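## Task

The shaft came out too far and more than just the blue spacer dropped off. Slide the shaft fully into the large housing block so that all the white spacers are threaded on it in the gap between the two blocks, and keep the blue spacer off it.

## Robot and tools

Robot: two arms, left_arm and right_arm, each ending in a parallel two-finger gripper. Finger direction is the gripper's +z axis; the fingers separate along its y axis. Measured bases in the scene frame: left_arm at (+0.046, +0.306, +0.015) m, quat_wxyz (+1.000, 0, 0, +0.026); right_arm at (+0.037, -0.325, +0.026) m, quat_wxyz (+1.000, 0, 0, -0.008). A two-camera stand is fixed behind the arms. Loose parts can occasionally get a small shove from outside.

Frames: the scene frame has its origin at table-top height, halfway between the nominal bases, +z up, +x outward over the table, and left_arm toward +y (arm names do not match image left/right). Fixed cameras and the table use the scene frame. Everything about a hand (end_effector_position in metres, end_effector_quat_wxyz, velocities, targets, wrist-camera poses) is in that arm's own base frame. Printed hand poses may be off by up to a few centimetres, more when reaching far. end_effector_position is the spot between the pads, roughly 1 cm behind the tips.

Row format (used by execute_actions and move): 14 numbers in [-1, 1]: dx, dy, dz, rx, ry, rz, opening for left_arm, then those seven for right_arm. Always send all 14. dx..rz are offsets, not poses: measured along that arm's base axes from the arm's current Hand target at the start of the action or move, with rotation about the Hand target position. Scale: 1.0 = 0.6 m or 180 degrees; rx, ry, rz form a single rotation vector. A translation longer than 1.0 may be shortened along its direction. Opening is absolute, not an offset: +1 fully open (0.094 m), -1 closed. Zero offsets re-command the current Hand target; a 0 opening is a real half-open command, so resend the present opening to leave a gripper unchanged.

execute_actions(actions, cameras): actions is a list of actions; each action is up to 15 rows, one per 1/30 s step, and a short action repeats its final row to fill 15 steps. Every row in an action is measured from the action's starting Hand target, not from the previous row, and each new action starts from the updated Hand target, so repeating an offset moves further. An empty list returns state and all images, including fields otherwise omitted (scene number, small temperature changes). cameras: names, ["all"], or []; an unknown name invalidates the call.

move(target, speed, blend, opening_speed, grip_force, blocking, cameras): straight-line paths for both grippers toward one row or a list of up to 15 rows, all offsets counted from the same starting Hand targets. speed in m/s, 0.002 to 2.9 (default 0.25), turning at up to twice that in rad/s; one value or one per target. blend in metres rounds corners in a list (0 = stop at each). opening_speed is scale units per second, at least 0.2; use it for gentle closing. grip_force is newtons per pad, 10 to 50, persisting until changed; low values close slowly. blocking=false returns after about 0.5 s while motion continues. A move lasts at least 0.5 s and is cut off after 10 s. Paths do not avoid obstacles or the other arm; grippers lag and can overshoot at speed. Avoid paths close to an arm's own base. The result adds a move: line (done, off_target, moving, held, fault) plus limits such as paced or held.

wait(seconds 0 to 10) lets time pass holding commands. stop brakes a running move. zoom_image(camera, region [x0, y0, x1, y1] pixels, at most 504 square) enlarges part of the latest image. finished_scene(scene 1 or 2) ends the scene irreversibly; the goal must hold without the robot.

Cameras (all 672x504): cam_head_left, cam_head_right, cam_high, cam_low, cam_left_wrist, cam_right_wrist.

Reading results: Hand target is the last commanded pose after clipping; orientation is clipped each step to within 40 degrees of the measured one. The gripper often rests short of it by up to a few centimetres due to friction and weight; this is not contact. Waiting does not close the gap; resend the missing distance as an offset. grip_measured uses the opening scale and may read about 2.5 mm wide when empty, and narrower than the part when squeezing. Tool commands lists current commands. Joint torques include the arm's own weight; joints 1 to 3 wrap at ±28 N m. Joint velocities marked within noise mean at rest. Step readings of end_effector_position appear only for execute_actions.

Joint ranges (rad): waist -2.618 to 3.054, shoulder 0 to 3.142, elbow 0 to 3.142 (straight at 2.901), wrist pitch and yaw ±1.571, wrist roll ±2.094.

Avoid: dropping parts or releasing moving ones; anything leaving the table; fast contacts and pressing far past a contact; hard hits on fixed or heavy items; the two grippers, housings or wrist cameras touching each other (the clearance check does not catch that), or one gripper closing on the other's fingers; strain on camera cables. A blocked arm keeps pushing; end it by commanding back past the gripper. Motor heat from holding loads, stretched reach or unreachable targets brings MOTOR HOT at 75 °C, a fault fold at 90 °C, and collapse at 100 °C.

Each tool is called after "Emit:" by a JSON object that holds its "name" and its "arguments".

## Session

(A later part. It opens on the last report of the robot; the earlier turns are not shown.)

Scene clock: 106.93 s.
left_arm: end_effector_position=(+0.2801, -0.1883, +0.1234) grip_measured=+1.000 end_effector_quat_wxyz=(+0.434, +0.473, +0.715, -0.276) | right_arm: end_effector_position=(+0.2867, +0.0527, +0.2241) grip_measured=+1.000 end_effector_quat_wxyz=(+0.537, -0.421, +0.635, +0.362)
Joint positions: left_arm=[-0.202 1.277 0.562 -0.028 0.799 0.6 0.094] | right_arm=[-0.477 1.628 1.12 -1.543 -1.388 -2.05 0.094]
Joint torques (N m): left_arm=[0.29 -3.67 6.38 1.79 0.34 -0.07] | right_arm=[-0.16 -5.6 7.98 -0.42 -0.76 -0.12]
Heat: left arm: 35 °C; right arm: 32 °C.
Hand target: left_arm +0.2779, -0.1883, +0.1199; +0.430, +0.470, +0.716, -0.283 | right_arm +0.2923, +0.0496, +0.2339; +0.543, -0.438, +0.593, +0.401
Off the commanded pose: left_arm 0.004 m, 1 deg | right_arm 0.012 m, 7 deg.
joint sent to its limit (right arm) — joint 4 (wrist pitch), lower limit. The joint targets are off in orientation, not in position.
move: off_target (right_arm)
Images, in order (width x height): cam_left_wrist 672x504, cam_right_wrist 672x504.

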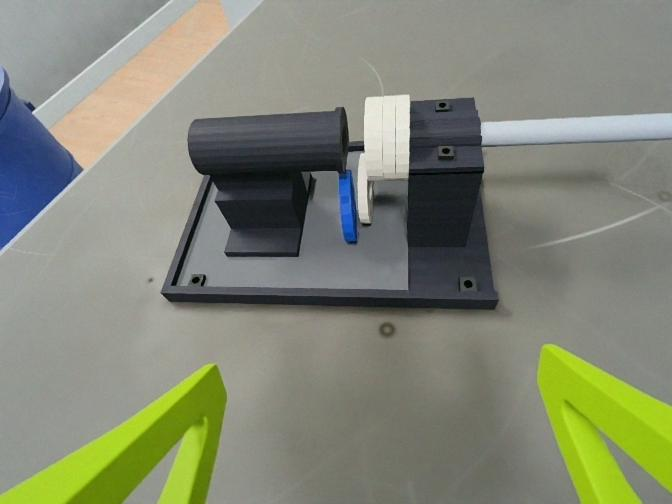

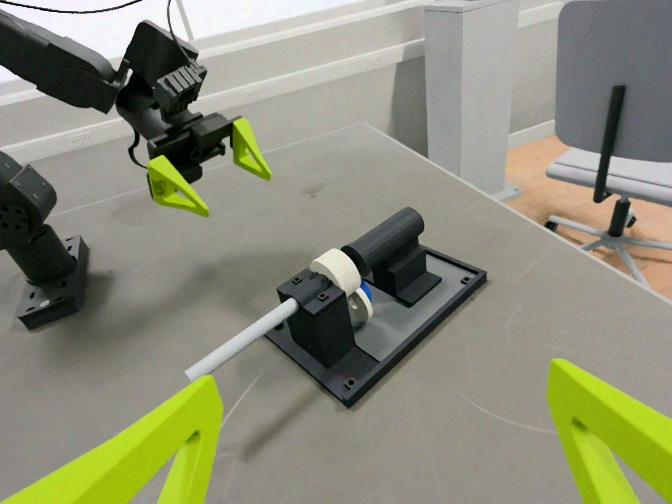

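Emit:
{"name": "move", "arguments": {"target": [0, 0, 0, 0, 0, 0, -0.9, 0, 0, 0, 0, 0, 0, 1.0], "cameras": ["cam_left_wrist", "cam_right_wrist"]}}

Emit:
{"name": "zoom_image", "arguments": {"camera": "cam_left_wrist", "region": [280, 304, 480, 504]}}

Emit:
{"name": "zoom_image", "arguments": {"camera": "cam_right_wrist", "region": [120, 50, 300, 230]}}

Scene clock: 108.47 s.
left_arm: end_effector_position=(+0.2802, -0.1883, +0.1235) grip_measured=-0.897 end_effector_quat_wxyz=(+0.434, +0.473, +0.715, -0.276) | right_arm: end_effector_position=(+0.2867, +0.0527, +0.2241) grip_measured=+1.000 end_effector_quat_wxyz=(+0.537, -0.421, +0.635, +0.362)
Joint positions: left_arm=[-0.202 1.277 0.562 -0.027 0.799 0.599 0.005] | right_arm=[-0.477 1.628 1.12 -1.543 -1.388 -2.05 0.094]
Joint torques (N m): left_arm=[0.31 -3.67 6.38 1.79 0.34 -0.05] | right_arm=[-0.18 -5.6 7.98 -0.42 -0.77 -0.11]
Heat: left arm: 35 °C; right arm: 32 °C.
Hand target: left_arm +0.2780, -0.1883, +0.1199; +0.430, +0.470, +0.716, -0.283 | right_arm +0.2923, +0.0496, +0.2339; +0.543, -0.438, +0.593, +0.401
Off the commanded pose: left_arm 0.004 m, 1 deg | right_arm 0.012 m, 7 deg.
joint sent to its limit (right arm) — joint 4 (wrist pitch), lower limit. The joint targets are off in orientation, not in position.
move: off_target (right_arm)
Images, in order (width x height): cam_left_wrist 672x504, cam_right_wrist 672x504.

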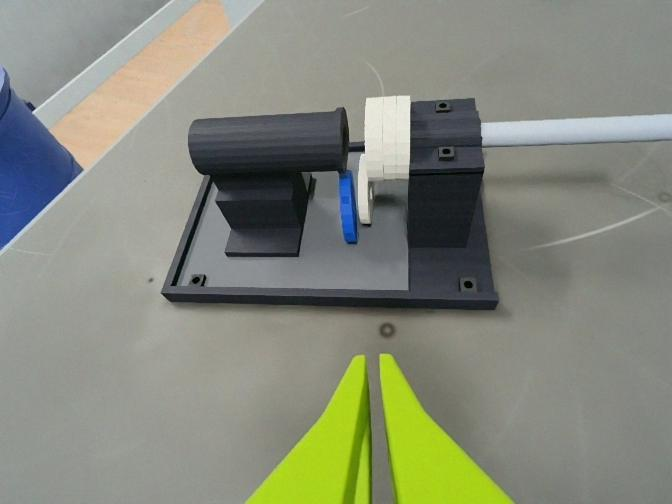

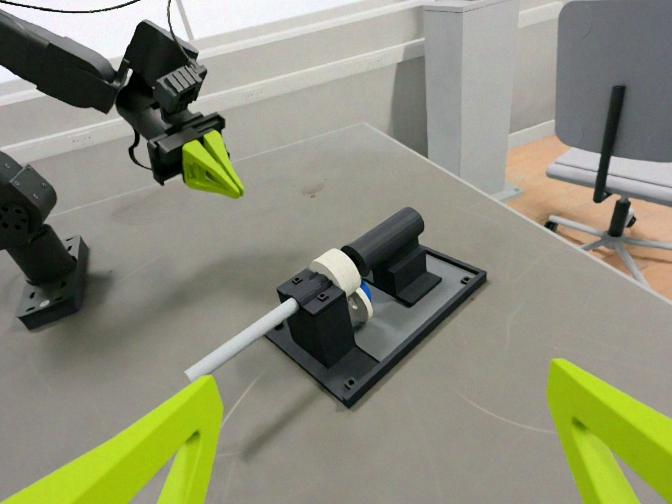

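Scaled by 2.520 from the camera's 672x504 image, which has a finer 960x720 frame.

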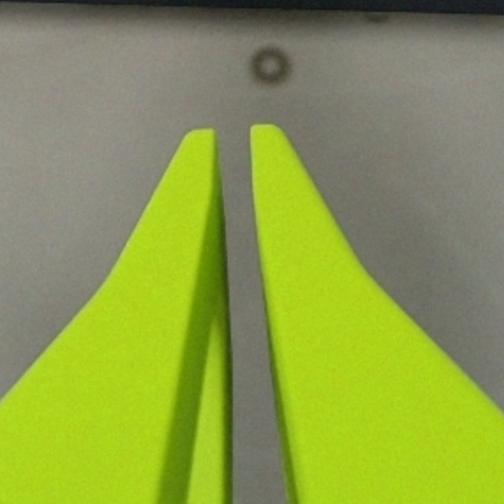

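Scaled by 2.800 from the camera's 672x504 image, which has a finer 960x720 frame.

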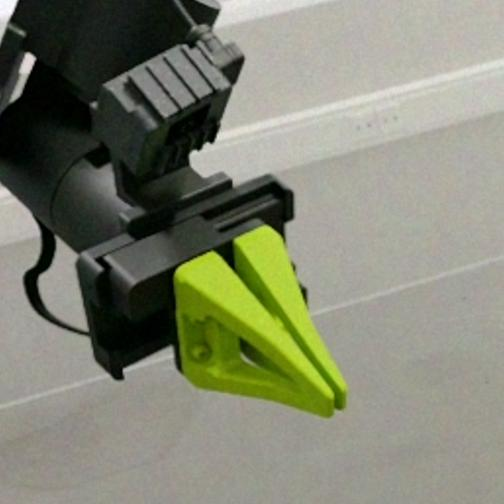

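Emit:
{"name": "zoom_image", "arguments": {"camera": "cam_left_wrist", "region": [150, 90, 330, 310]}}

Emit:
{"name": "zoom_image", "arguments": {"camera": "cam_left_wrist", "region": [330, 80, 510, 310]}}

Emit:
{"name": "zoom_image", "arguments": {"camera": "cam_left_wrist", "region": [470, 80, 672, 260]}}

Scaled by 2.291 from the camera's 672x504 image, which has a finer 960x720 frame.

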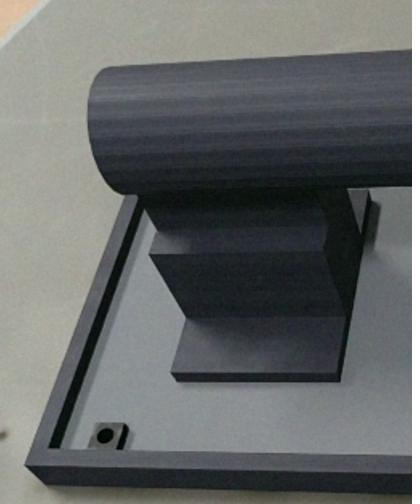

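Scaled by 2.191 from the camera's 672x504 image, which has a finer 960x720 frame.

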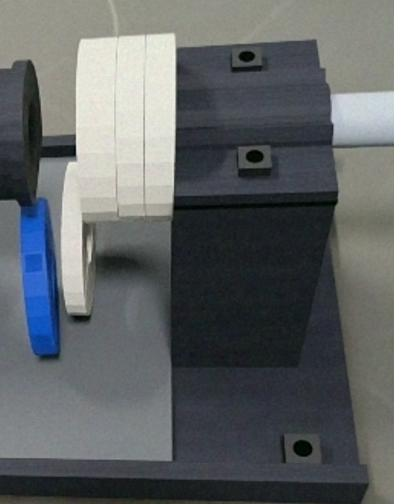

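Scaled by 2.495 from the camera's 672x504 image, which has a finer 960x720 frame.

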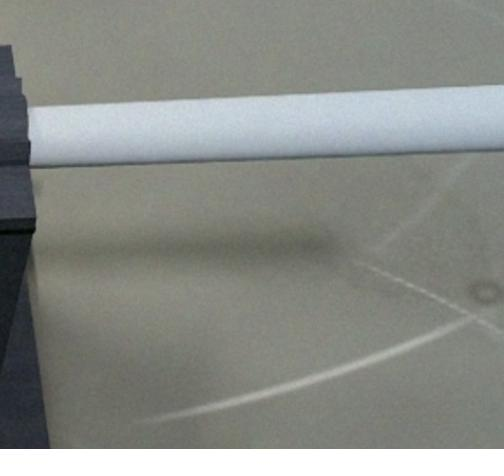

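Emit:
{"name": "move", "arguments": {"target": [-0.0956, -0.0292, 0, 0, 0, 0, -0.9, 0, 0, 0, 0, 0, 0, 1.0], "cameras": ["cam_left_wrist"]}}

Emit:
{"name": "zoom_image", "arguments": {"camera": "cam_left_wrist", "region": [60, 80, 300, 320]}}

Emit:
{"name": "zoom_image", "arguments": {"camera": "cam_left_wrist", "region": [300, 80, 540, 320]}}

Scene clock: 122.20 s.
left_arm: end_effector_position=(+0.2253, -0.2063, +0.1229) grip_measured=-0.897 end_effector_quat_wxyz=(+0.435, +0.472, +0.714, -0.280) | right_arm: end_effector_position=(+0.2867, +0.0527, +0.2241) grip_measured=+1.000 end_effector_quat_wxyz=(+0.537, -0.421, +0.635, +0.362)
Joint positions: left_arm=[-0.363 1.02 0.394 -0.016 0.683 0.452 0.005] | right_arm=[-0.477 1.628 1.12 -1.543 -1.388 -2.05 0.094]
Joint torques (N m): left_arm=[-0.47 -3.55 6.54 1.76 0.16 -0.07] | right_arm=[-0.17 -5.61 7.98 -0.42 -0.76 -0.11]
Heat: left arm: 36 °C; right arm: 32 °C.
Hand target: left_arm +0.2206, -0.2058, +0.1199; +0.430, +0.470, +0.716, -0.283 | right_arm +0.2923, +0.0496, +0.2339; +0.543, -0.438, +0.593, +0.401
Off the commanded pose: left_arm 0.006 m, 1 deg | right_arm 0.012 m, 7 deg.
joint sent to its limit (right arm) — joint 4 (wrist pitch), lower limit. The joint targets are off in orientation, not in position.
move: off_target (right_arm)
Images, in order (width x height): cam_left_wrist 672x504.

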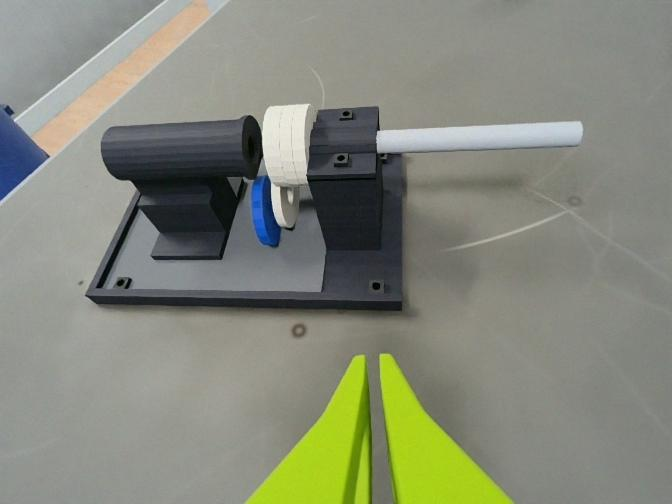

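Scaled by 2.100 from the camera's 672x504 image, which has a finer 960x720 frame.

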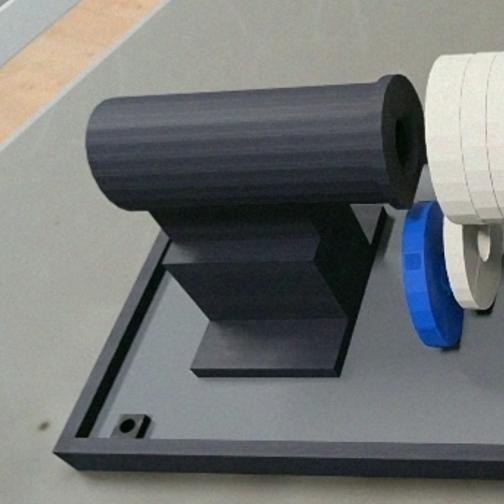

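Scaled by 2.100 from the camera's 672x504 image, which has a finer 960x720 frame.

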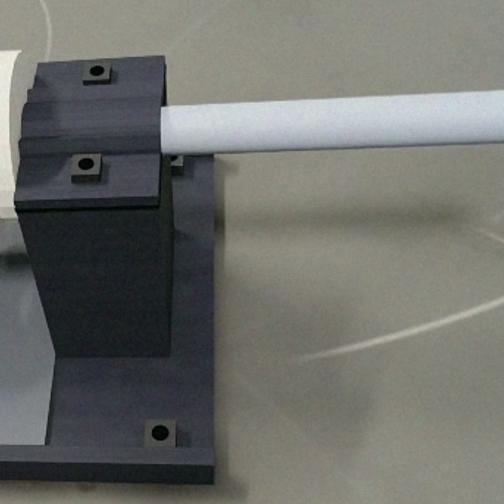

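Emit:
{"name": "zoom_image", "arguments": {"camera": "cam_left_wrist", "region": [240, 90, 340, 260]}}

Scaled by 2.965 from the camera's 672x504 image, which has a finer 960x720 frame.

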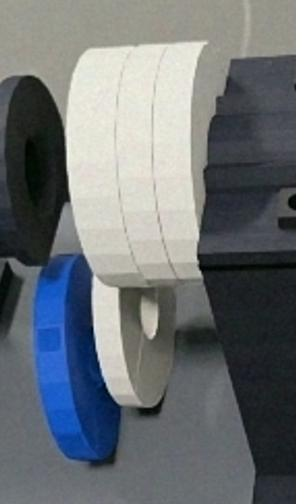

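Emit:
{"name": "move", "arguments": {"target": [0.1898, -0.0637, -0.0978, 0, 0, -0.0328, -0.4, 0, 0, 0, 0, 0, 0, 1.0], "speed": 0.15, "cameras": ["cam_left_wrist", "cam_right_wrist"]}}

Emit:
{"name": "zoom_image", "arguments": {"camera": "cam_left_wrist", "region": [260, 60, 460, 260]}}

Emit:
{"name": "zoom_image", "arguments": {"camera": "cam_right_wrist", "region": [200, 130, 440, 370]}}

Scene clock: 146.30 s.
left_arm: end_effector_position=(+0.3281, -0.2415, +0.0569) grip_measured=-0.403 end_effector_quat_wxyz=(+0.407, +0.503, +0.700, -0.303) | right_arm: end_effector_position=(+0.2867, +0.0527, +0.2241) grip_measured=+1.000 end_effector_quat_wxyz=(+0.537, -0.421, +0.635, +0.362)
Joint positions: left_arm=[-0.319 1.768 0.708 0.302 0.786 0.573 0.028] | right_arm=[-0.477 1.628 1.12 -1.543 -1.388 -2.05 0.094]
Joint torques (N m): left_arm=[0.36 -6.76 8.14 1.8 0.38 0.08] | right_arm=[-0.18 -5.6 7.97 -0.42 -0.77 -0.11]
Heat: left arm: 36 °C; right arm: 32 °C.
Hand target: left_arm +0.3344, -0.2441, +0.0612; +0.415, +0.507, +0.691, -0.305 | right_arm +0.2923, +0.0496, +0.2339; +0.543, -0.438, +0.593, +0.401
Off the commanded pose: left_arm 0.008 m, 2 deg | right_arm 0.012 m, 7 deg.
joint sent to its limit (right arm) — joint 4 (wrist pitch), lower limit. The joint targets are off in orientation, not in position.
move: off_target (right_arm)
Images, in order (width x height): cam_left_wrist 672x504, cam_right_wrist 672x504.

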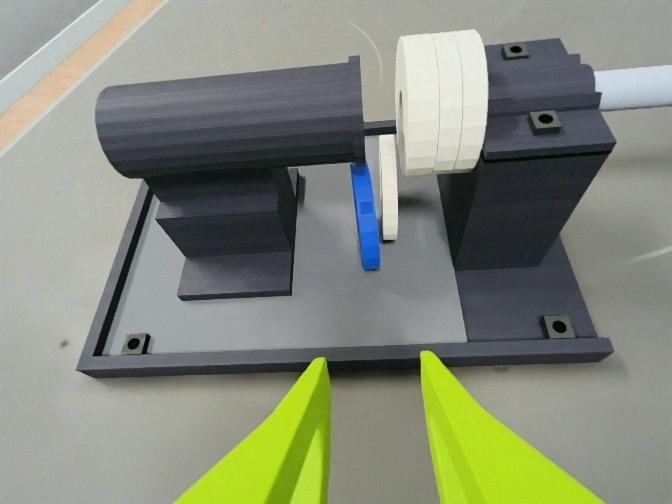

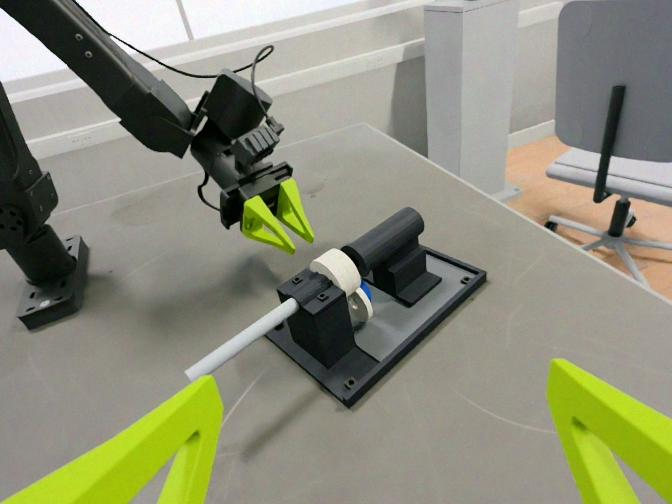

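Scaled by 2.520 from the camera's 672x504 image, which has a finer 960x720 frame.

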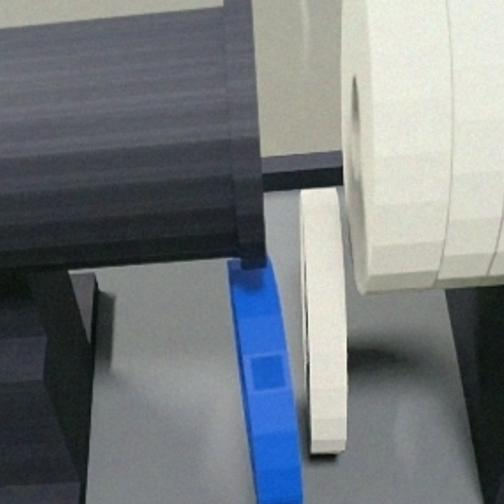

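Scaled by 2.100 from the camera's 672x504 image, which has a finer 960x720 frame.

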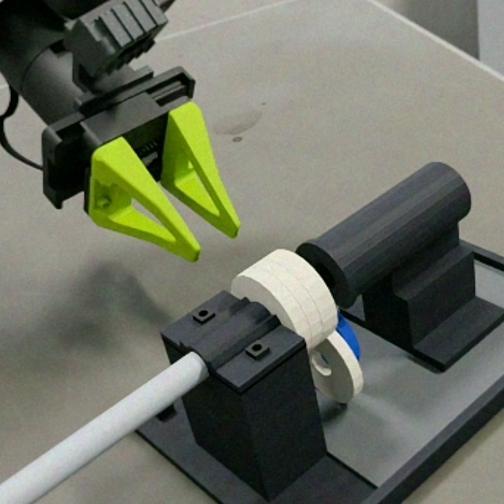

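Emit:
{"name": "move", "arguments": {"target": [0.0254, -0.0766, -0.0379, 0, 0, 0, -0.4, 0, 0, 0, 0, 0, 0, 1.0], "speed": 0.08, "cameras": ["cam_left_wrist", "cam_right_wrist"]}}

Emit:
{"name": "zoom_image", "arguments": {"camera": "cam_left_wrist", "region": [260, 130, 500, 370]}}

Emit:
{"name": "zoom_image", "arguments": {"camera": "cam_right_wrist", "region": [200, 130, 440, 370]}}

Scene clock: 152.47 s.
left_arm: end_effector_position=(+0.3438, -0.2857, +0.0373) grip_measured=-0.403 end_effector_quat_wxyz=(+0.410, +0.507, +0.694, -0.304) | right_arm: end_effector_position=(+0.2867, +0.0527, +0.2241) grip_measured=+1.000 end_effector_quat_wxyz=(+0.537, -0.421, +0.635, +0.362)
Joint positions: left_arm=[-0.429 1.935 0.797 0.454 0.713 0.483 0.028] | right_arm=[-0.477 1.628 1.12 -1.543 -1.388 -2.05 0.094]
Joint torques (N m): left_arm=[-0.29 -7.86 7.91 1.9 0.19 -0.07] | right_arm=[-0.17 -5.61 7.97 -0.42 -0.77 -0.11]
Heat: left arm: 37 °C; right arm: 32 °C.
Hand target: left_arm +0.3498, -0.2900, +0.0385; +0.415, +0.507, +0.691, -0.305 | right_arm +0.2923, +0.0496, +0.2339; +0.543, -0.438, +0.593, +0.401
Off the commanded pose: left_arm 0.007 m, 1 deg | right_arm 0.012 m, 7 deg.
joint sent to its limit (right arm) — joint 4 (wrist pitch), lower limit. The joint targets are off in orientation, not in position.
move: off_target (right_arm)
Images, in order (width x height): cam_left_wrist 672x504, cam_right_wrist 672x504.

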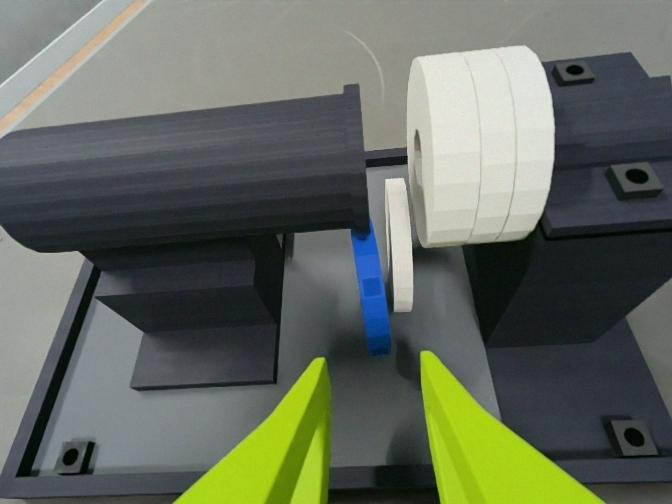

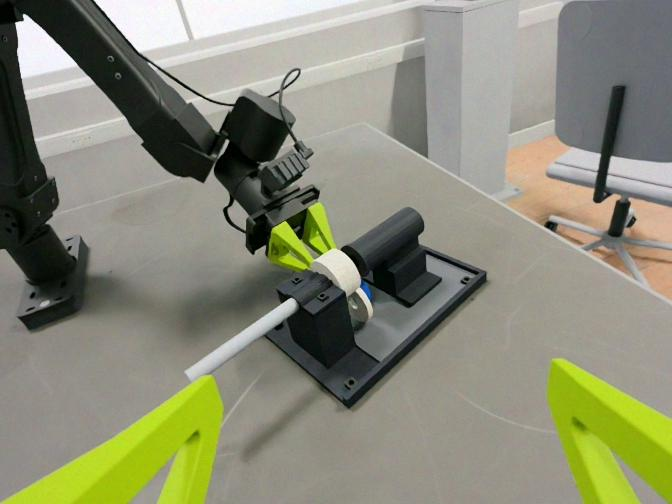

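Scaled by 2.100 from the camera's 672x504 image, which has a finer 960x720 frame.

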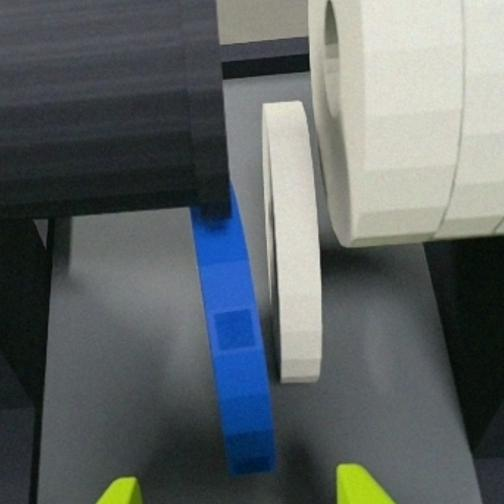

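Scaled by 2.100 from the camera's 672x504 image, which has a finer 960x720 frame.

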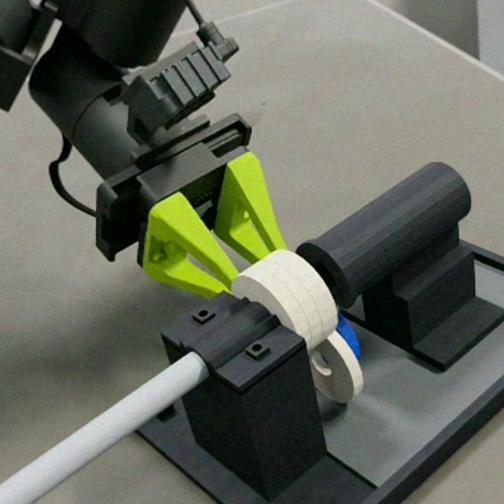

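Emit:
{"name": "move", "arguments": {"target": [0.0068, -0.0287, 0.005, 0, 0, 0, -0.4, 0, 0, 0, 0, 0, 0, 1.0], "speed": 0.05, "cameras": ["cam_left_wrist", "cam_right_wrist"]}}

Emit:
{"name": "zoom_image", "arguments": {"camera": "cam_left_wrist", "region": [280, 200, 480, 400]}}

Emit:
{"name": "zoom_image", "arguments": {"camera": "cam_right_wrist", "region": [240, 200, 440, 370]}}

Scene clock: 164.17 s.
left_arm: end_effector_position=(+0.3493, -0.3030, +0.0422) grip_measured=-0.403 end_effector_quat_wxyz=(+0.414, +0.507, +0.692, -0.304) | right_arm: end_effector_position=(+0.2867, +0.0527, +0.2241) grip_measured=+1.000 end_effector_quat_wxyz=(+0.537, -0.421, +0.635, +0.362)
Joint positions: left_arm=[-0.468 1.956 0.845 0.455 0.681 0.45 0.028] | right_arm=[-0.477 1.628 1.12 -1.543 -1.388 -2.05 0.094]
Joint torques (N m): left_arm=[-0.39 -8.09 7.98 1.89 0.17 -0.07] | right_arm=[-0.18 -5.6 7.97 -0.42 -0.76 -0.11]
Heat: left arm: 37 °C; right arm: 32 °C.
Hand target: left_arm +0.3539, -0.3073, +0.0417; +0.415, +0.507, +0.691, -0.305 | right_arm +0.2923, +0.0496, +0.2339; +0.543, -0.438, +0.593, +0.401
Off the commanded pose: left_arm 0.006 m, 0 deg | right_arm 0.012 m, 7 deg.
joint sent to its limit (right arm) — joint 4 (wrist pitch), lower limit. The joint targets are off in orientation, not in position.
move: off_target (right_arm)
Images, in order (width x height): cam_left_wrist 672x504, cam_right_wrist 672x504.

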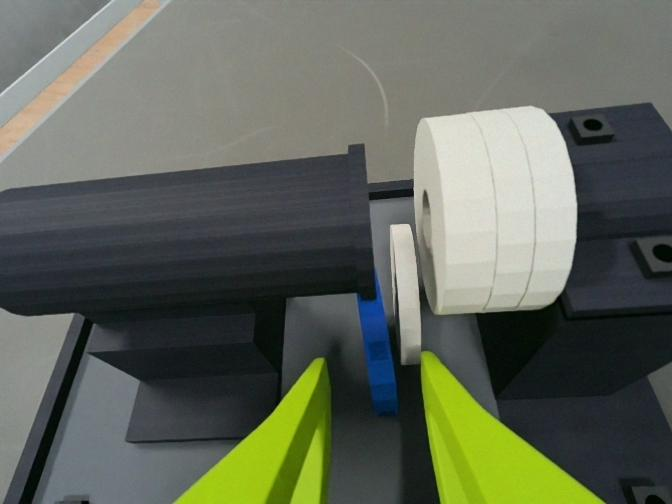

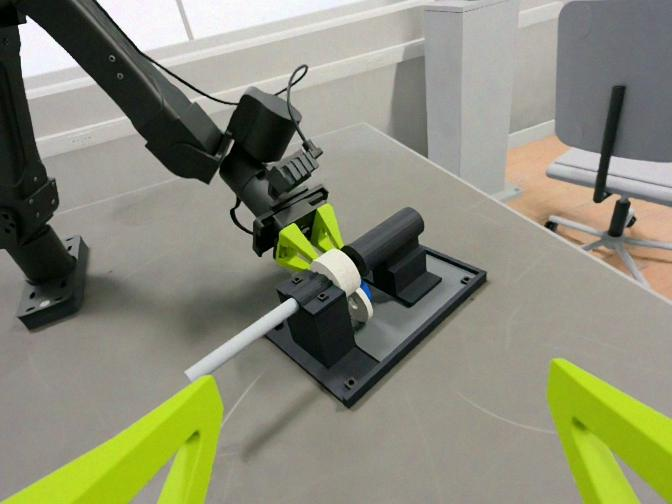

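Scaled by 2.520 from the camera's 672x504 image, which has a finer 960x720 frame.

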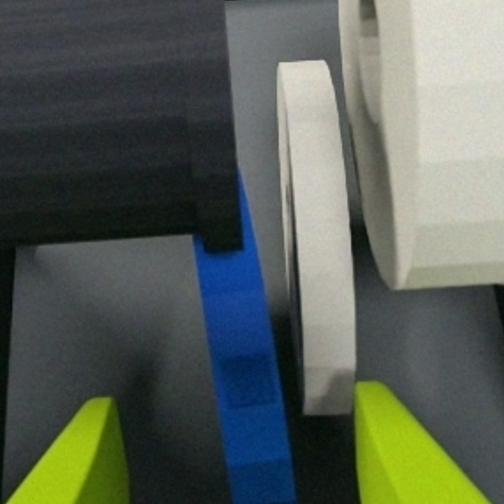

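Scaled by 2.520 from the camera's 672x504 image, which has a finer 960x720 frame.

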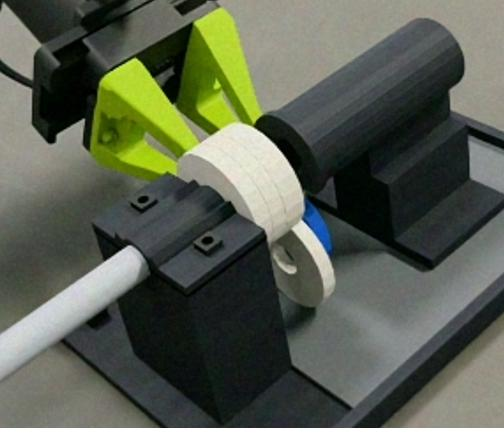

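Emit:
{"name": "move", "arguments": {"target": [-0.0042, 0.0022, -0.005, 0, 0, 0, -0.4, 0, 0, 0, 0, 0, 0, 1.0], "speed": 0.05, "cameras": ["cam_left_wrist"]}}

Emit:
{"name": "zoom_image", "arguments": {"camera": "cam_left_wrist", "region": [280, 240, 480, 440]}}

Scene clock: 167.90 s.
left_arm: end_effector_position=(+0.3507, -0.3036, +0.0441) grip_measured=-0.403 end_effector_quat_wxyz=(+0.419, +0.508, +0.690, -0.303) | right_arm: end_effector_position=(+0.2867, +0.0527, +0.2241) grip_measured=+1.000 end_effector_quat_wxyz=(+0.537, -0.421, +0.635, +0.362)
Joint positions: left_arm=[-0.468 1.956 0.845 0.467 0.681 0.45 0.028] | right_arm=[-0.477 1.628 1.12 -1.543 -1.388 -2.05 0.094]
Joint torques (N m): left_arm=[-0.38 -7.92 6.52 1.94 0.18 -0.05] | right_arm=[-0.18 -5.61 7.99 -0.41 -0.76 -0.12]
Heat: left arm: 37 °C; right arm: 32 °C.
Hand target: left_arm +0.3513, -0.3060, +0.0386; +0.415, +0.507, +0.691, -0.305 | right_arm +0.2923, +0.0496, +0.2339; +0.543, -0.438, +0.593, +0.401
Off the commanded pose: left_arm 0.006 m, 1 deg | right_arm 0.012 m, 7 deg.
joint sent to its limit (right arm) — joint 4 (wrist pitch), lower limit. The joint targets are off in orientation, not in position.
move: off_target (right_arm)
Images, in order (width x height): cam_left_wrist 672x504.

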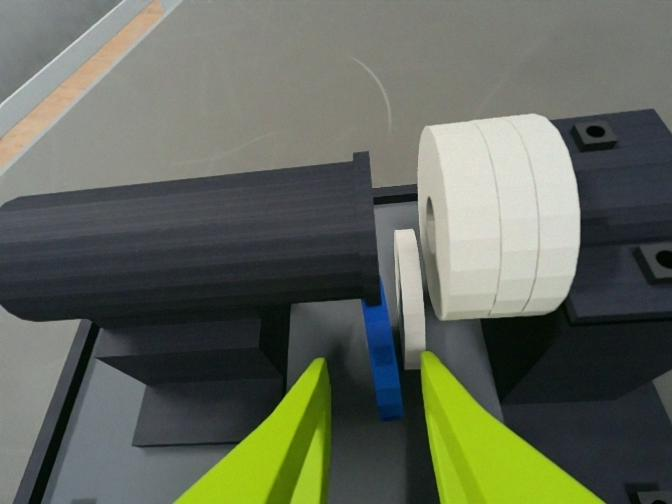

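Scaled by 2.520 from the camera's 672x504 image, which has a finer 960x720 frame.

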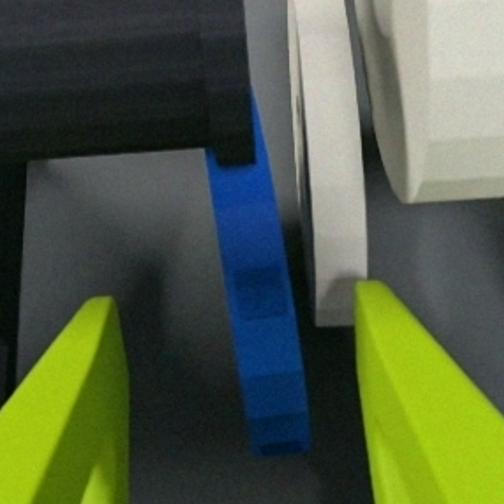

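Emit:
{"name": "move", "arguments": {"target": [[-0.0104, 0.0317, 0.003, 0, 0, 0, -0.4, 0, 0, 0, 0, 0, 0, 1.0], [0, 0, -0.001, 0, 0, 0, -0.4, 0, 0, 0, 0, 0, 0, 1.0]], "speed": 0.06, "cameras": ["cam_left_wrist"]}}

Emit:
{"name": "zoom_image", "arguments": {"camera": "cam_left_wrist", "region": [280, 240, 480, 440]}}

Scene clock: 171.20 s.
left_arm: end_effector_position=(+0.3468, -0.3023, +0.0388) grip_measured=-0.403 end_effector_quat_wxyz=(+0.414, +0.508, +0.692, -0.304) | right_arm: end_effector_position=(+0.2867, +0.0527, +0.2241) grip_measured=+1.000 end_effector_quat_wxyz=(+0.537, -0.421, +0.635, +0.362)
Joint positions: left_arm=[-0.47 1.961 0.832 0.473 0.681 0.45 0.028] | right_arm=[-0.477 1.628 1.12 -1.543 -1.388 -2.05 0.094]
Joint torques (N m): left_arm=[-0.24 -8.08 7.71 1.89 0.17 -0.06] | right_arm=[-0.18 -5.6 7.98 -0.42 -0.76 -0.12]
Heat: left arm: 37 °C; right arm: 32 °C.
Hand target: left_arm +0.3515, -0.3058, +0.0380; +0.415, +0.507, +0.691, -0.305 | right_arm +0.2923, +0.0496, +0.2339; +0.543, -0.438, +0.593, +0.401
Off the commanded pose: left_arm 0.006 m, 0 deg | right_arm 0.012 m, 7 deg.
joint sent to its limit (right arm) — joint 4 (wrist pitch), lower limit. The joint targets are off in orientation, not in position.
move: off_target (right_arm)
Images, in order (width x height): cam_left_wrist 672x504.

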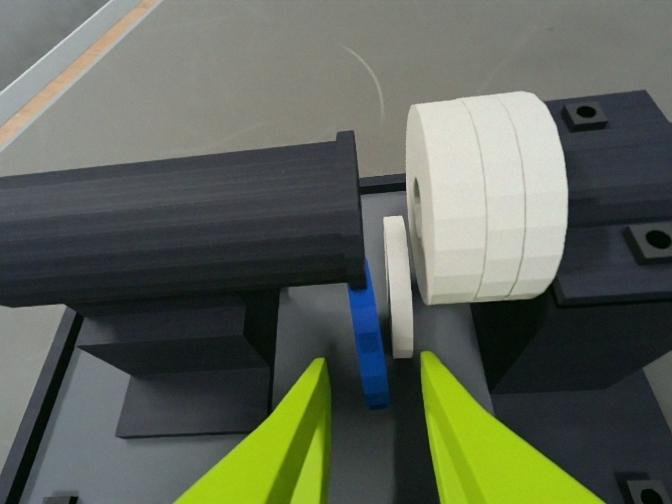

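Scaled by 2.520 from the camera's 672x504 image, which has a finer 960x720 frame.

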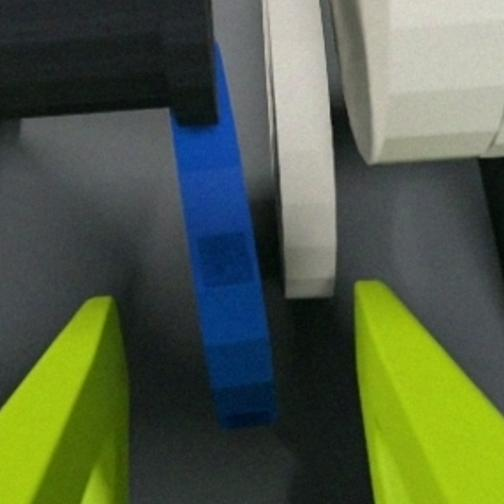

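Emit:
{"name": "move", "arguments": {"target": [0,0,0,0,0,0,-0.9,0,0,0,0,0,0,1], "opening_speed": 0.3, "grip_force": [15, 50], "cameras": ["cam_left_wrist","cam_right_wrist"]}}

Scene clock: 177.60 s.
left_arm: end_effector_position=(+0.3470, -0.3022, +0.0387) grip_measured=-0.837 end_effector_quat_wxyz=(+0.414, +0.507, +0.692, -0.303) | right_arm: end_effector_position=(+0.2867, +0.0527, +0.2241) grip_measured=+1.000 end_effector_quat_wxyz=(+0.537, -0.421, +0.635, +0.362)
Joint positions: left_arm=[-0.47 1.961 0.832 0.473 0.68 0.45 0.008] | right_arm=[-0.477 1.628 1.12 -1.543 -1.388 -2.05 0.094]
Joint torques (N m): left_arm=[-0.27 -8.08 7.72 1.89 0.19 -0.06] | right_arm=[-0.18 -5.61 7.99 -0.42 -0.76 -0.12]
Heat: left arm: 37 °C; right arm: 32 °C.
Hand target: left_arm +0.3515, -0.3059, +0.0380; +0.415, +0.507, +0.691, -0.305 | right_arm +0.2923, +0.0496, +0.2339; +0.543, -0.438, +0.593, +0.401
Off the commanded pose: left_arm 0.006 m, 0 deg | right_arm 0.012 m, 7 deg.
joint sent to its limit (right arm) — joint 4 (wrist pitch), lower limit. The joint targets are off in orientation, not in position.
grip_force (N): 15, 50
move: off_target (right_arm)
Images, in order (width x height): cam_left_wrist 672x504, cam_right_wrist 672x504.

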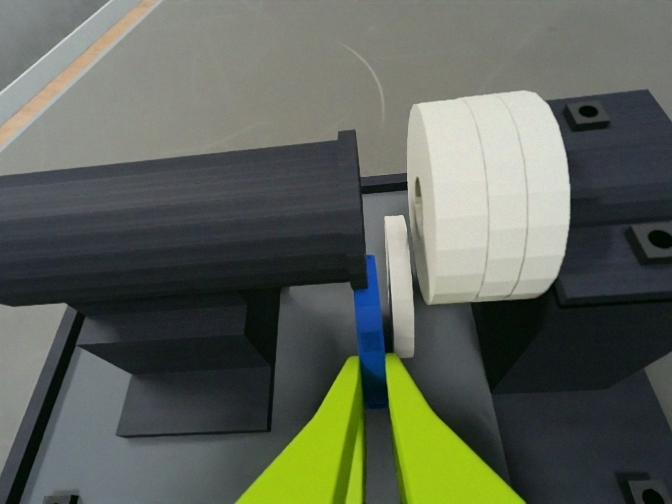

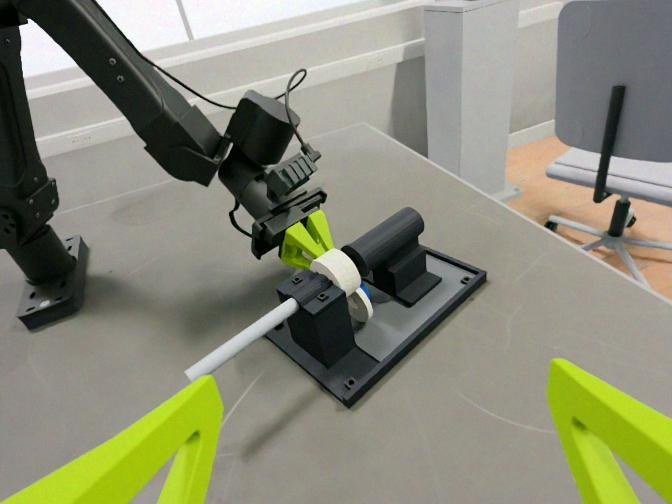

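Emit:
{"name": "move", "arguments": {"target": [[-0.0114,0.0348,0.003,0,0,0,-0.9,0,0,0,0,0,0,1],[-0.0285,0.0871,0.0367,0,0,0,-0.9,0,0,0,0,0,0,1]], "speed": [0.05,0.08], "blend": [0.01,0], "cameras": ["cam_left_wrist","cam_right_wrist"]}}

Scene clock: 191.87 s.
left_arm: end_effector_position=(+0.3387, -0.2544, +0.0524) grip_measured=-0.837 end_effector_quat_wxyz=(+0.412, +0.503, +0.698, -0.301) | right_arm: end_effector_position=(+0.2867, +0.0527, +0.2241) grip_measured=+1.000 end_effector_quat_wxyz=(+0.537, -0.421, +0.635, +0.362)
Joint positions: left_arm=[-0.348 1.828 0.746 0.355 0.763 0.544 0.008] | right_arm=[-0.477 1.628 1.12 -1.543 -1.388 -2.05 0.094]
Joint torques (N m): left_arm=[0.24 -11.43 4.94 1.63 0.36 0.06] | right_arm=[-0.18 -5.6 7.98 -0.42 -0.76 -0.12]
Heat: left arm: 37 °C; right arm: 32 °C.
Hand target: left_arm +0.3343, -0.2537, +0.0600; +0.415, +0.507, +0.691, -0.305 | right_arm +0.2923, +0.0496, +0.2339; +0.543, -0.438, +0.593, +0.401
Off the commanded pose: left_arm 0.009 m, 1 deg | right_arm 0.012 m, 7 deg.
joint sent to its limit (right arm) — joint 4 (wrist pitch), lower limit. The joint targets are off in orientation, not in position.
grip_force (N): 15, 50
move: off_target (right_arm)
Images, in order (width x height): cam_left_wrist 672x504, cam_right_wrist 672x504.

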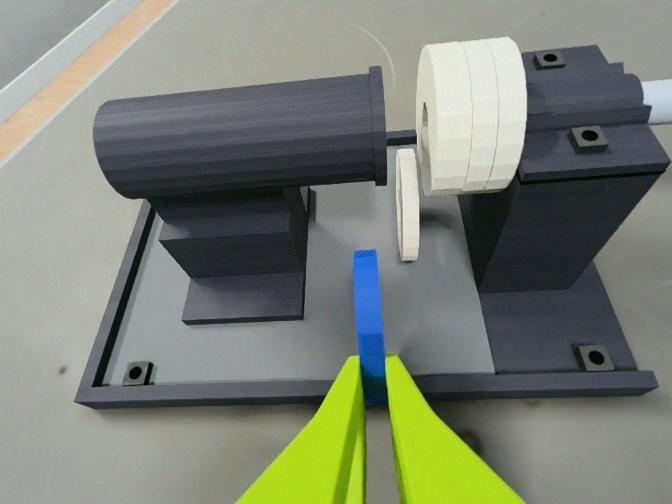

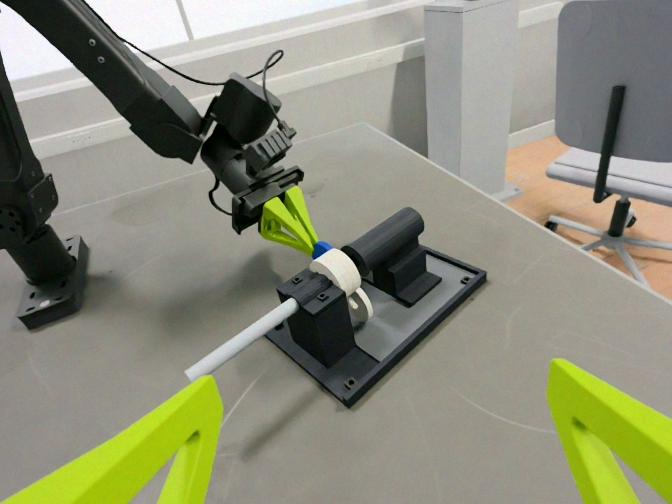

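Emit:
{"name": "move", "arguments": {"target": [[0,0.09,0.1,0,0,0,-0.9,0,0,0,0,0,0,1],[0.0428,0.2728,0.1167,-0.291,0.367,0.510,-0.9,0,0,0,0,0,0,1],[0.0595,0.3228,0.05,-0.291,0.367,0.510,-0.9,0,0,0,0,0,0,1]], "speed": [0.2,0.35,0.15], "blend": [0.03,0.02,0], "cameras": ["cam_left_wrist","cam_right_wrist","cam_high"]}}

Scene clock: 197.37 s.
left_arm: end_effector_position=(+0.3697, -0.0605, +0.0920) grip_measured=-0.837 end_effector_quat_wxyz=(+0.254, -0.518, +0.730, -0.366) | right_arm: end_effector_position=(+0.2867, +0.0527, +0.2241) grip_measured=+1.000 end_effector_quat_wxyz=(+0.537, -0.421, +0.635, +0.362)
Joint positions: left_arm=[-0.053 1.361 0.568 0.123 0.233 -1.401 0.008] | right_arm=[-0.477 1.628 1.12 -1.543 -1.388 -2.05 0.094]
Joint torques (N m): left_arm=[0.31 -4.57 6.75 2.07 0.1 0.13] | right_arm=[-0.18 -5.61 7.99 -0.43 -0.76 -0.11]
Heat: left arm: 37 °C; right arm: 32 °C.
Hand target: left_arm +0.3700, -0.0599, +0.0900; +0.256, -0.513, +0.733, -0.366 | right_arm +0.2923, +0.0496, +0.2339; +0.543, -0.438, +0.593, +0.401
Off the commanded pose: left_arm 0.002 m, 1 deg | right_arm 0.012 m, 7 deg.
joint sent to its limit (right arm) — joint 4 (wrist pitch), lower limit. The joint targets are off in orientation, not in position.
grip_force (N): 15, 50
move: off_target (right_arm)
Images, in order (width x height): cam_high 672x504, cam_left_wrist 672x504, cam_right_wrist 672x504.

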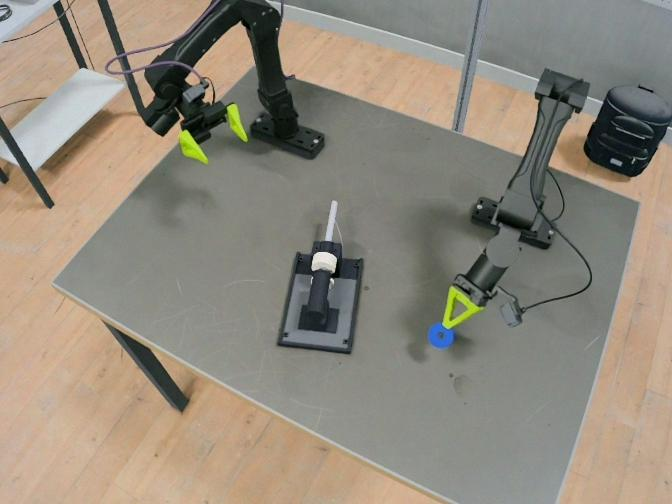

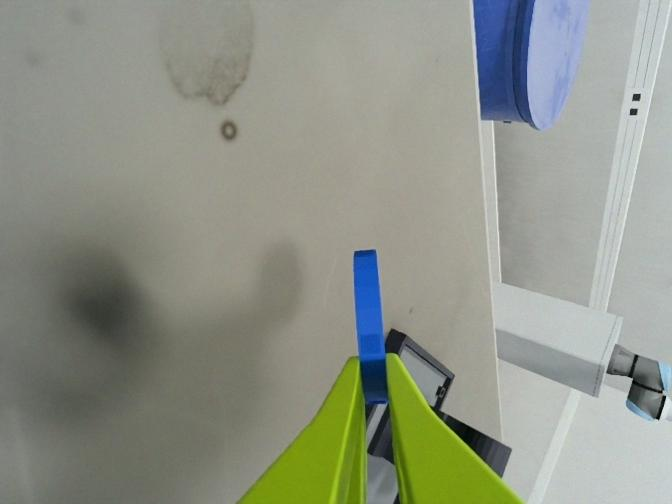

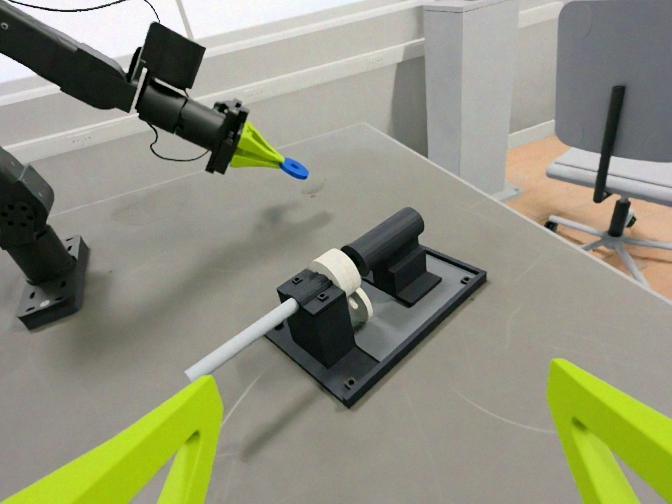

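Emit:
{"name": "move", "arguments": {"target": [[0,0,-0.09,0,0,0,-0.9,0,0,0,0,0,0,1]], "speed": 0.12, "cameras": ["cam_left_wrist","cam_right_wrist"]}}

Emit:
{"name": "zoom_image", "arguments": {"camera": "cam_right_wrist", "region": [160, 80, 400, 260]}}

Scene clock: 199.30 s.
left_arm: end_effector_position=(+0.3714, -0.0608, +0.0408) grip_measured=-0.837 end_effector_quat_wxyz=(+0.257, -0.516, +0.730, -0.368) | right_arm: end_effector_position=(+0.2867, +0.0527, +0.2241) grip_measured=+1.000 end_effector_quat_wxyz=(+0.537, -0.421, +0.635, +0.362)
Joint positions: left_arm=[-0.053 1.553 0.454 0.438 0.234 -1.399 0.008] | right_arm=[-0.477 1.628 1.12 -1.543 -1.388 -2.05 0.094]
Joint torques (N m): left_arm=[0.32 -4.71 5.31 2.08 0.1 0.12] | right_arm=[-0.18 -5.61 7.97 -0.43 -0.76 -0.11]
Heat: left arm: 37 °C; right arm: 32 °C.
Hand target: left_arm +0.3699, -0.0599, +0.0360; +0.256, -0.513, +0.733, -0.366 | right_arm +0.2923, +0.0496, +0.2339; +0.543, -0.438, +0.593, +0.401
Off the commanded pose: left_arm 0.005 m, 1 deg | right_arm 0.012 m, 7 deg.
joint sent to its limit (right arm) — joint 4 (wrist pitch), lower limit. The joint targets are off in orientation, not in position.
grip_force (N): 15, 50
move: off_target (right_arm)
Images, in order (width x height): cam_left_wrist 672x504, cam_right_wrist 672x504.

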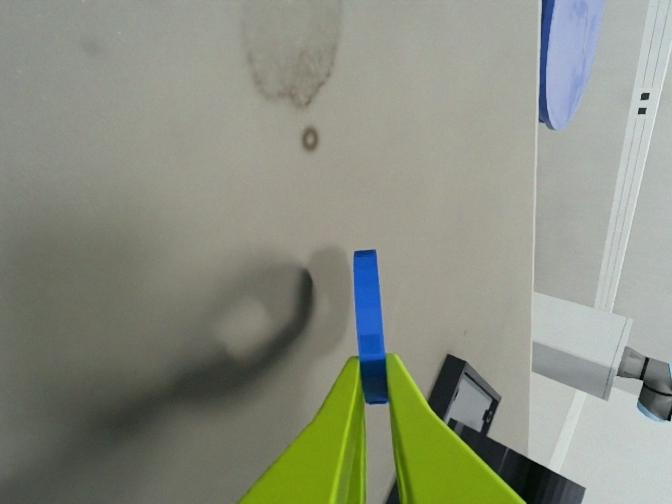

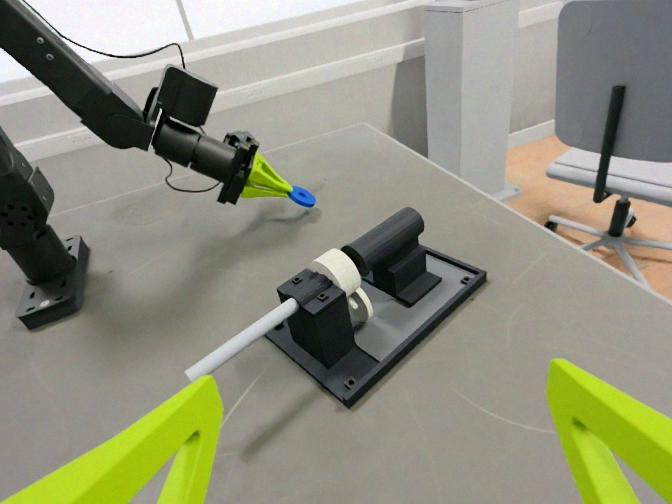

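Scaled by 2.100 from the camera's 672x504 image, which has a finer 960x720 frame.

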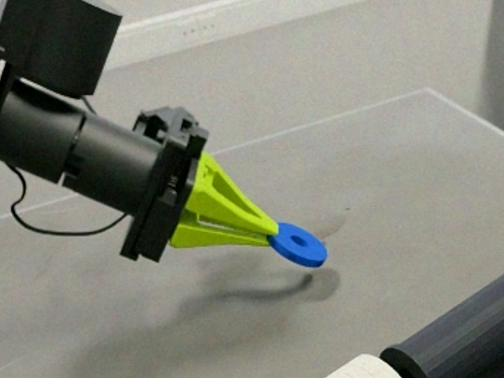

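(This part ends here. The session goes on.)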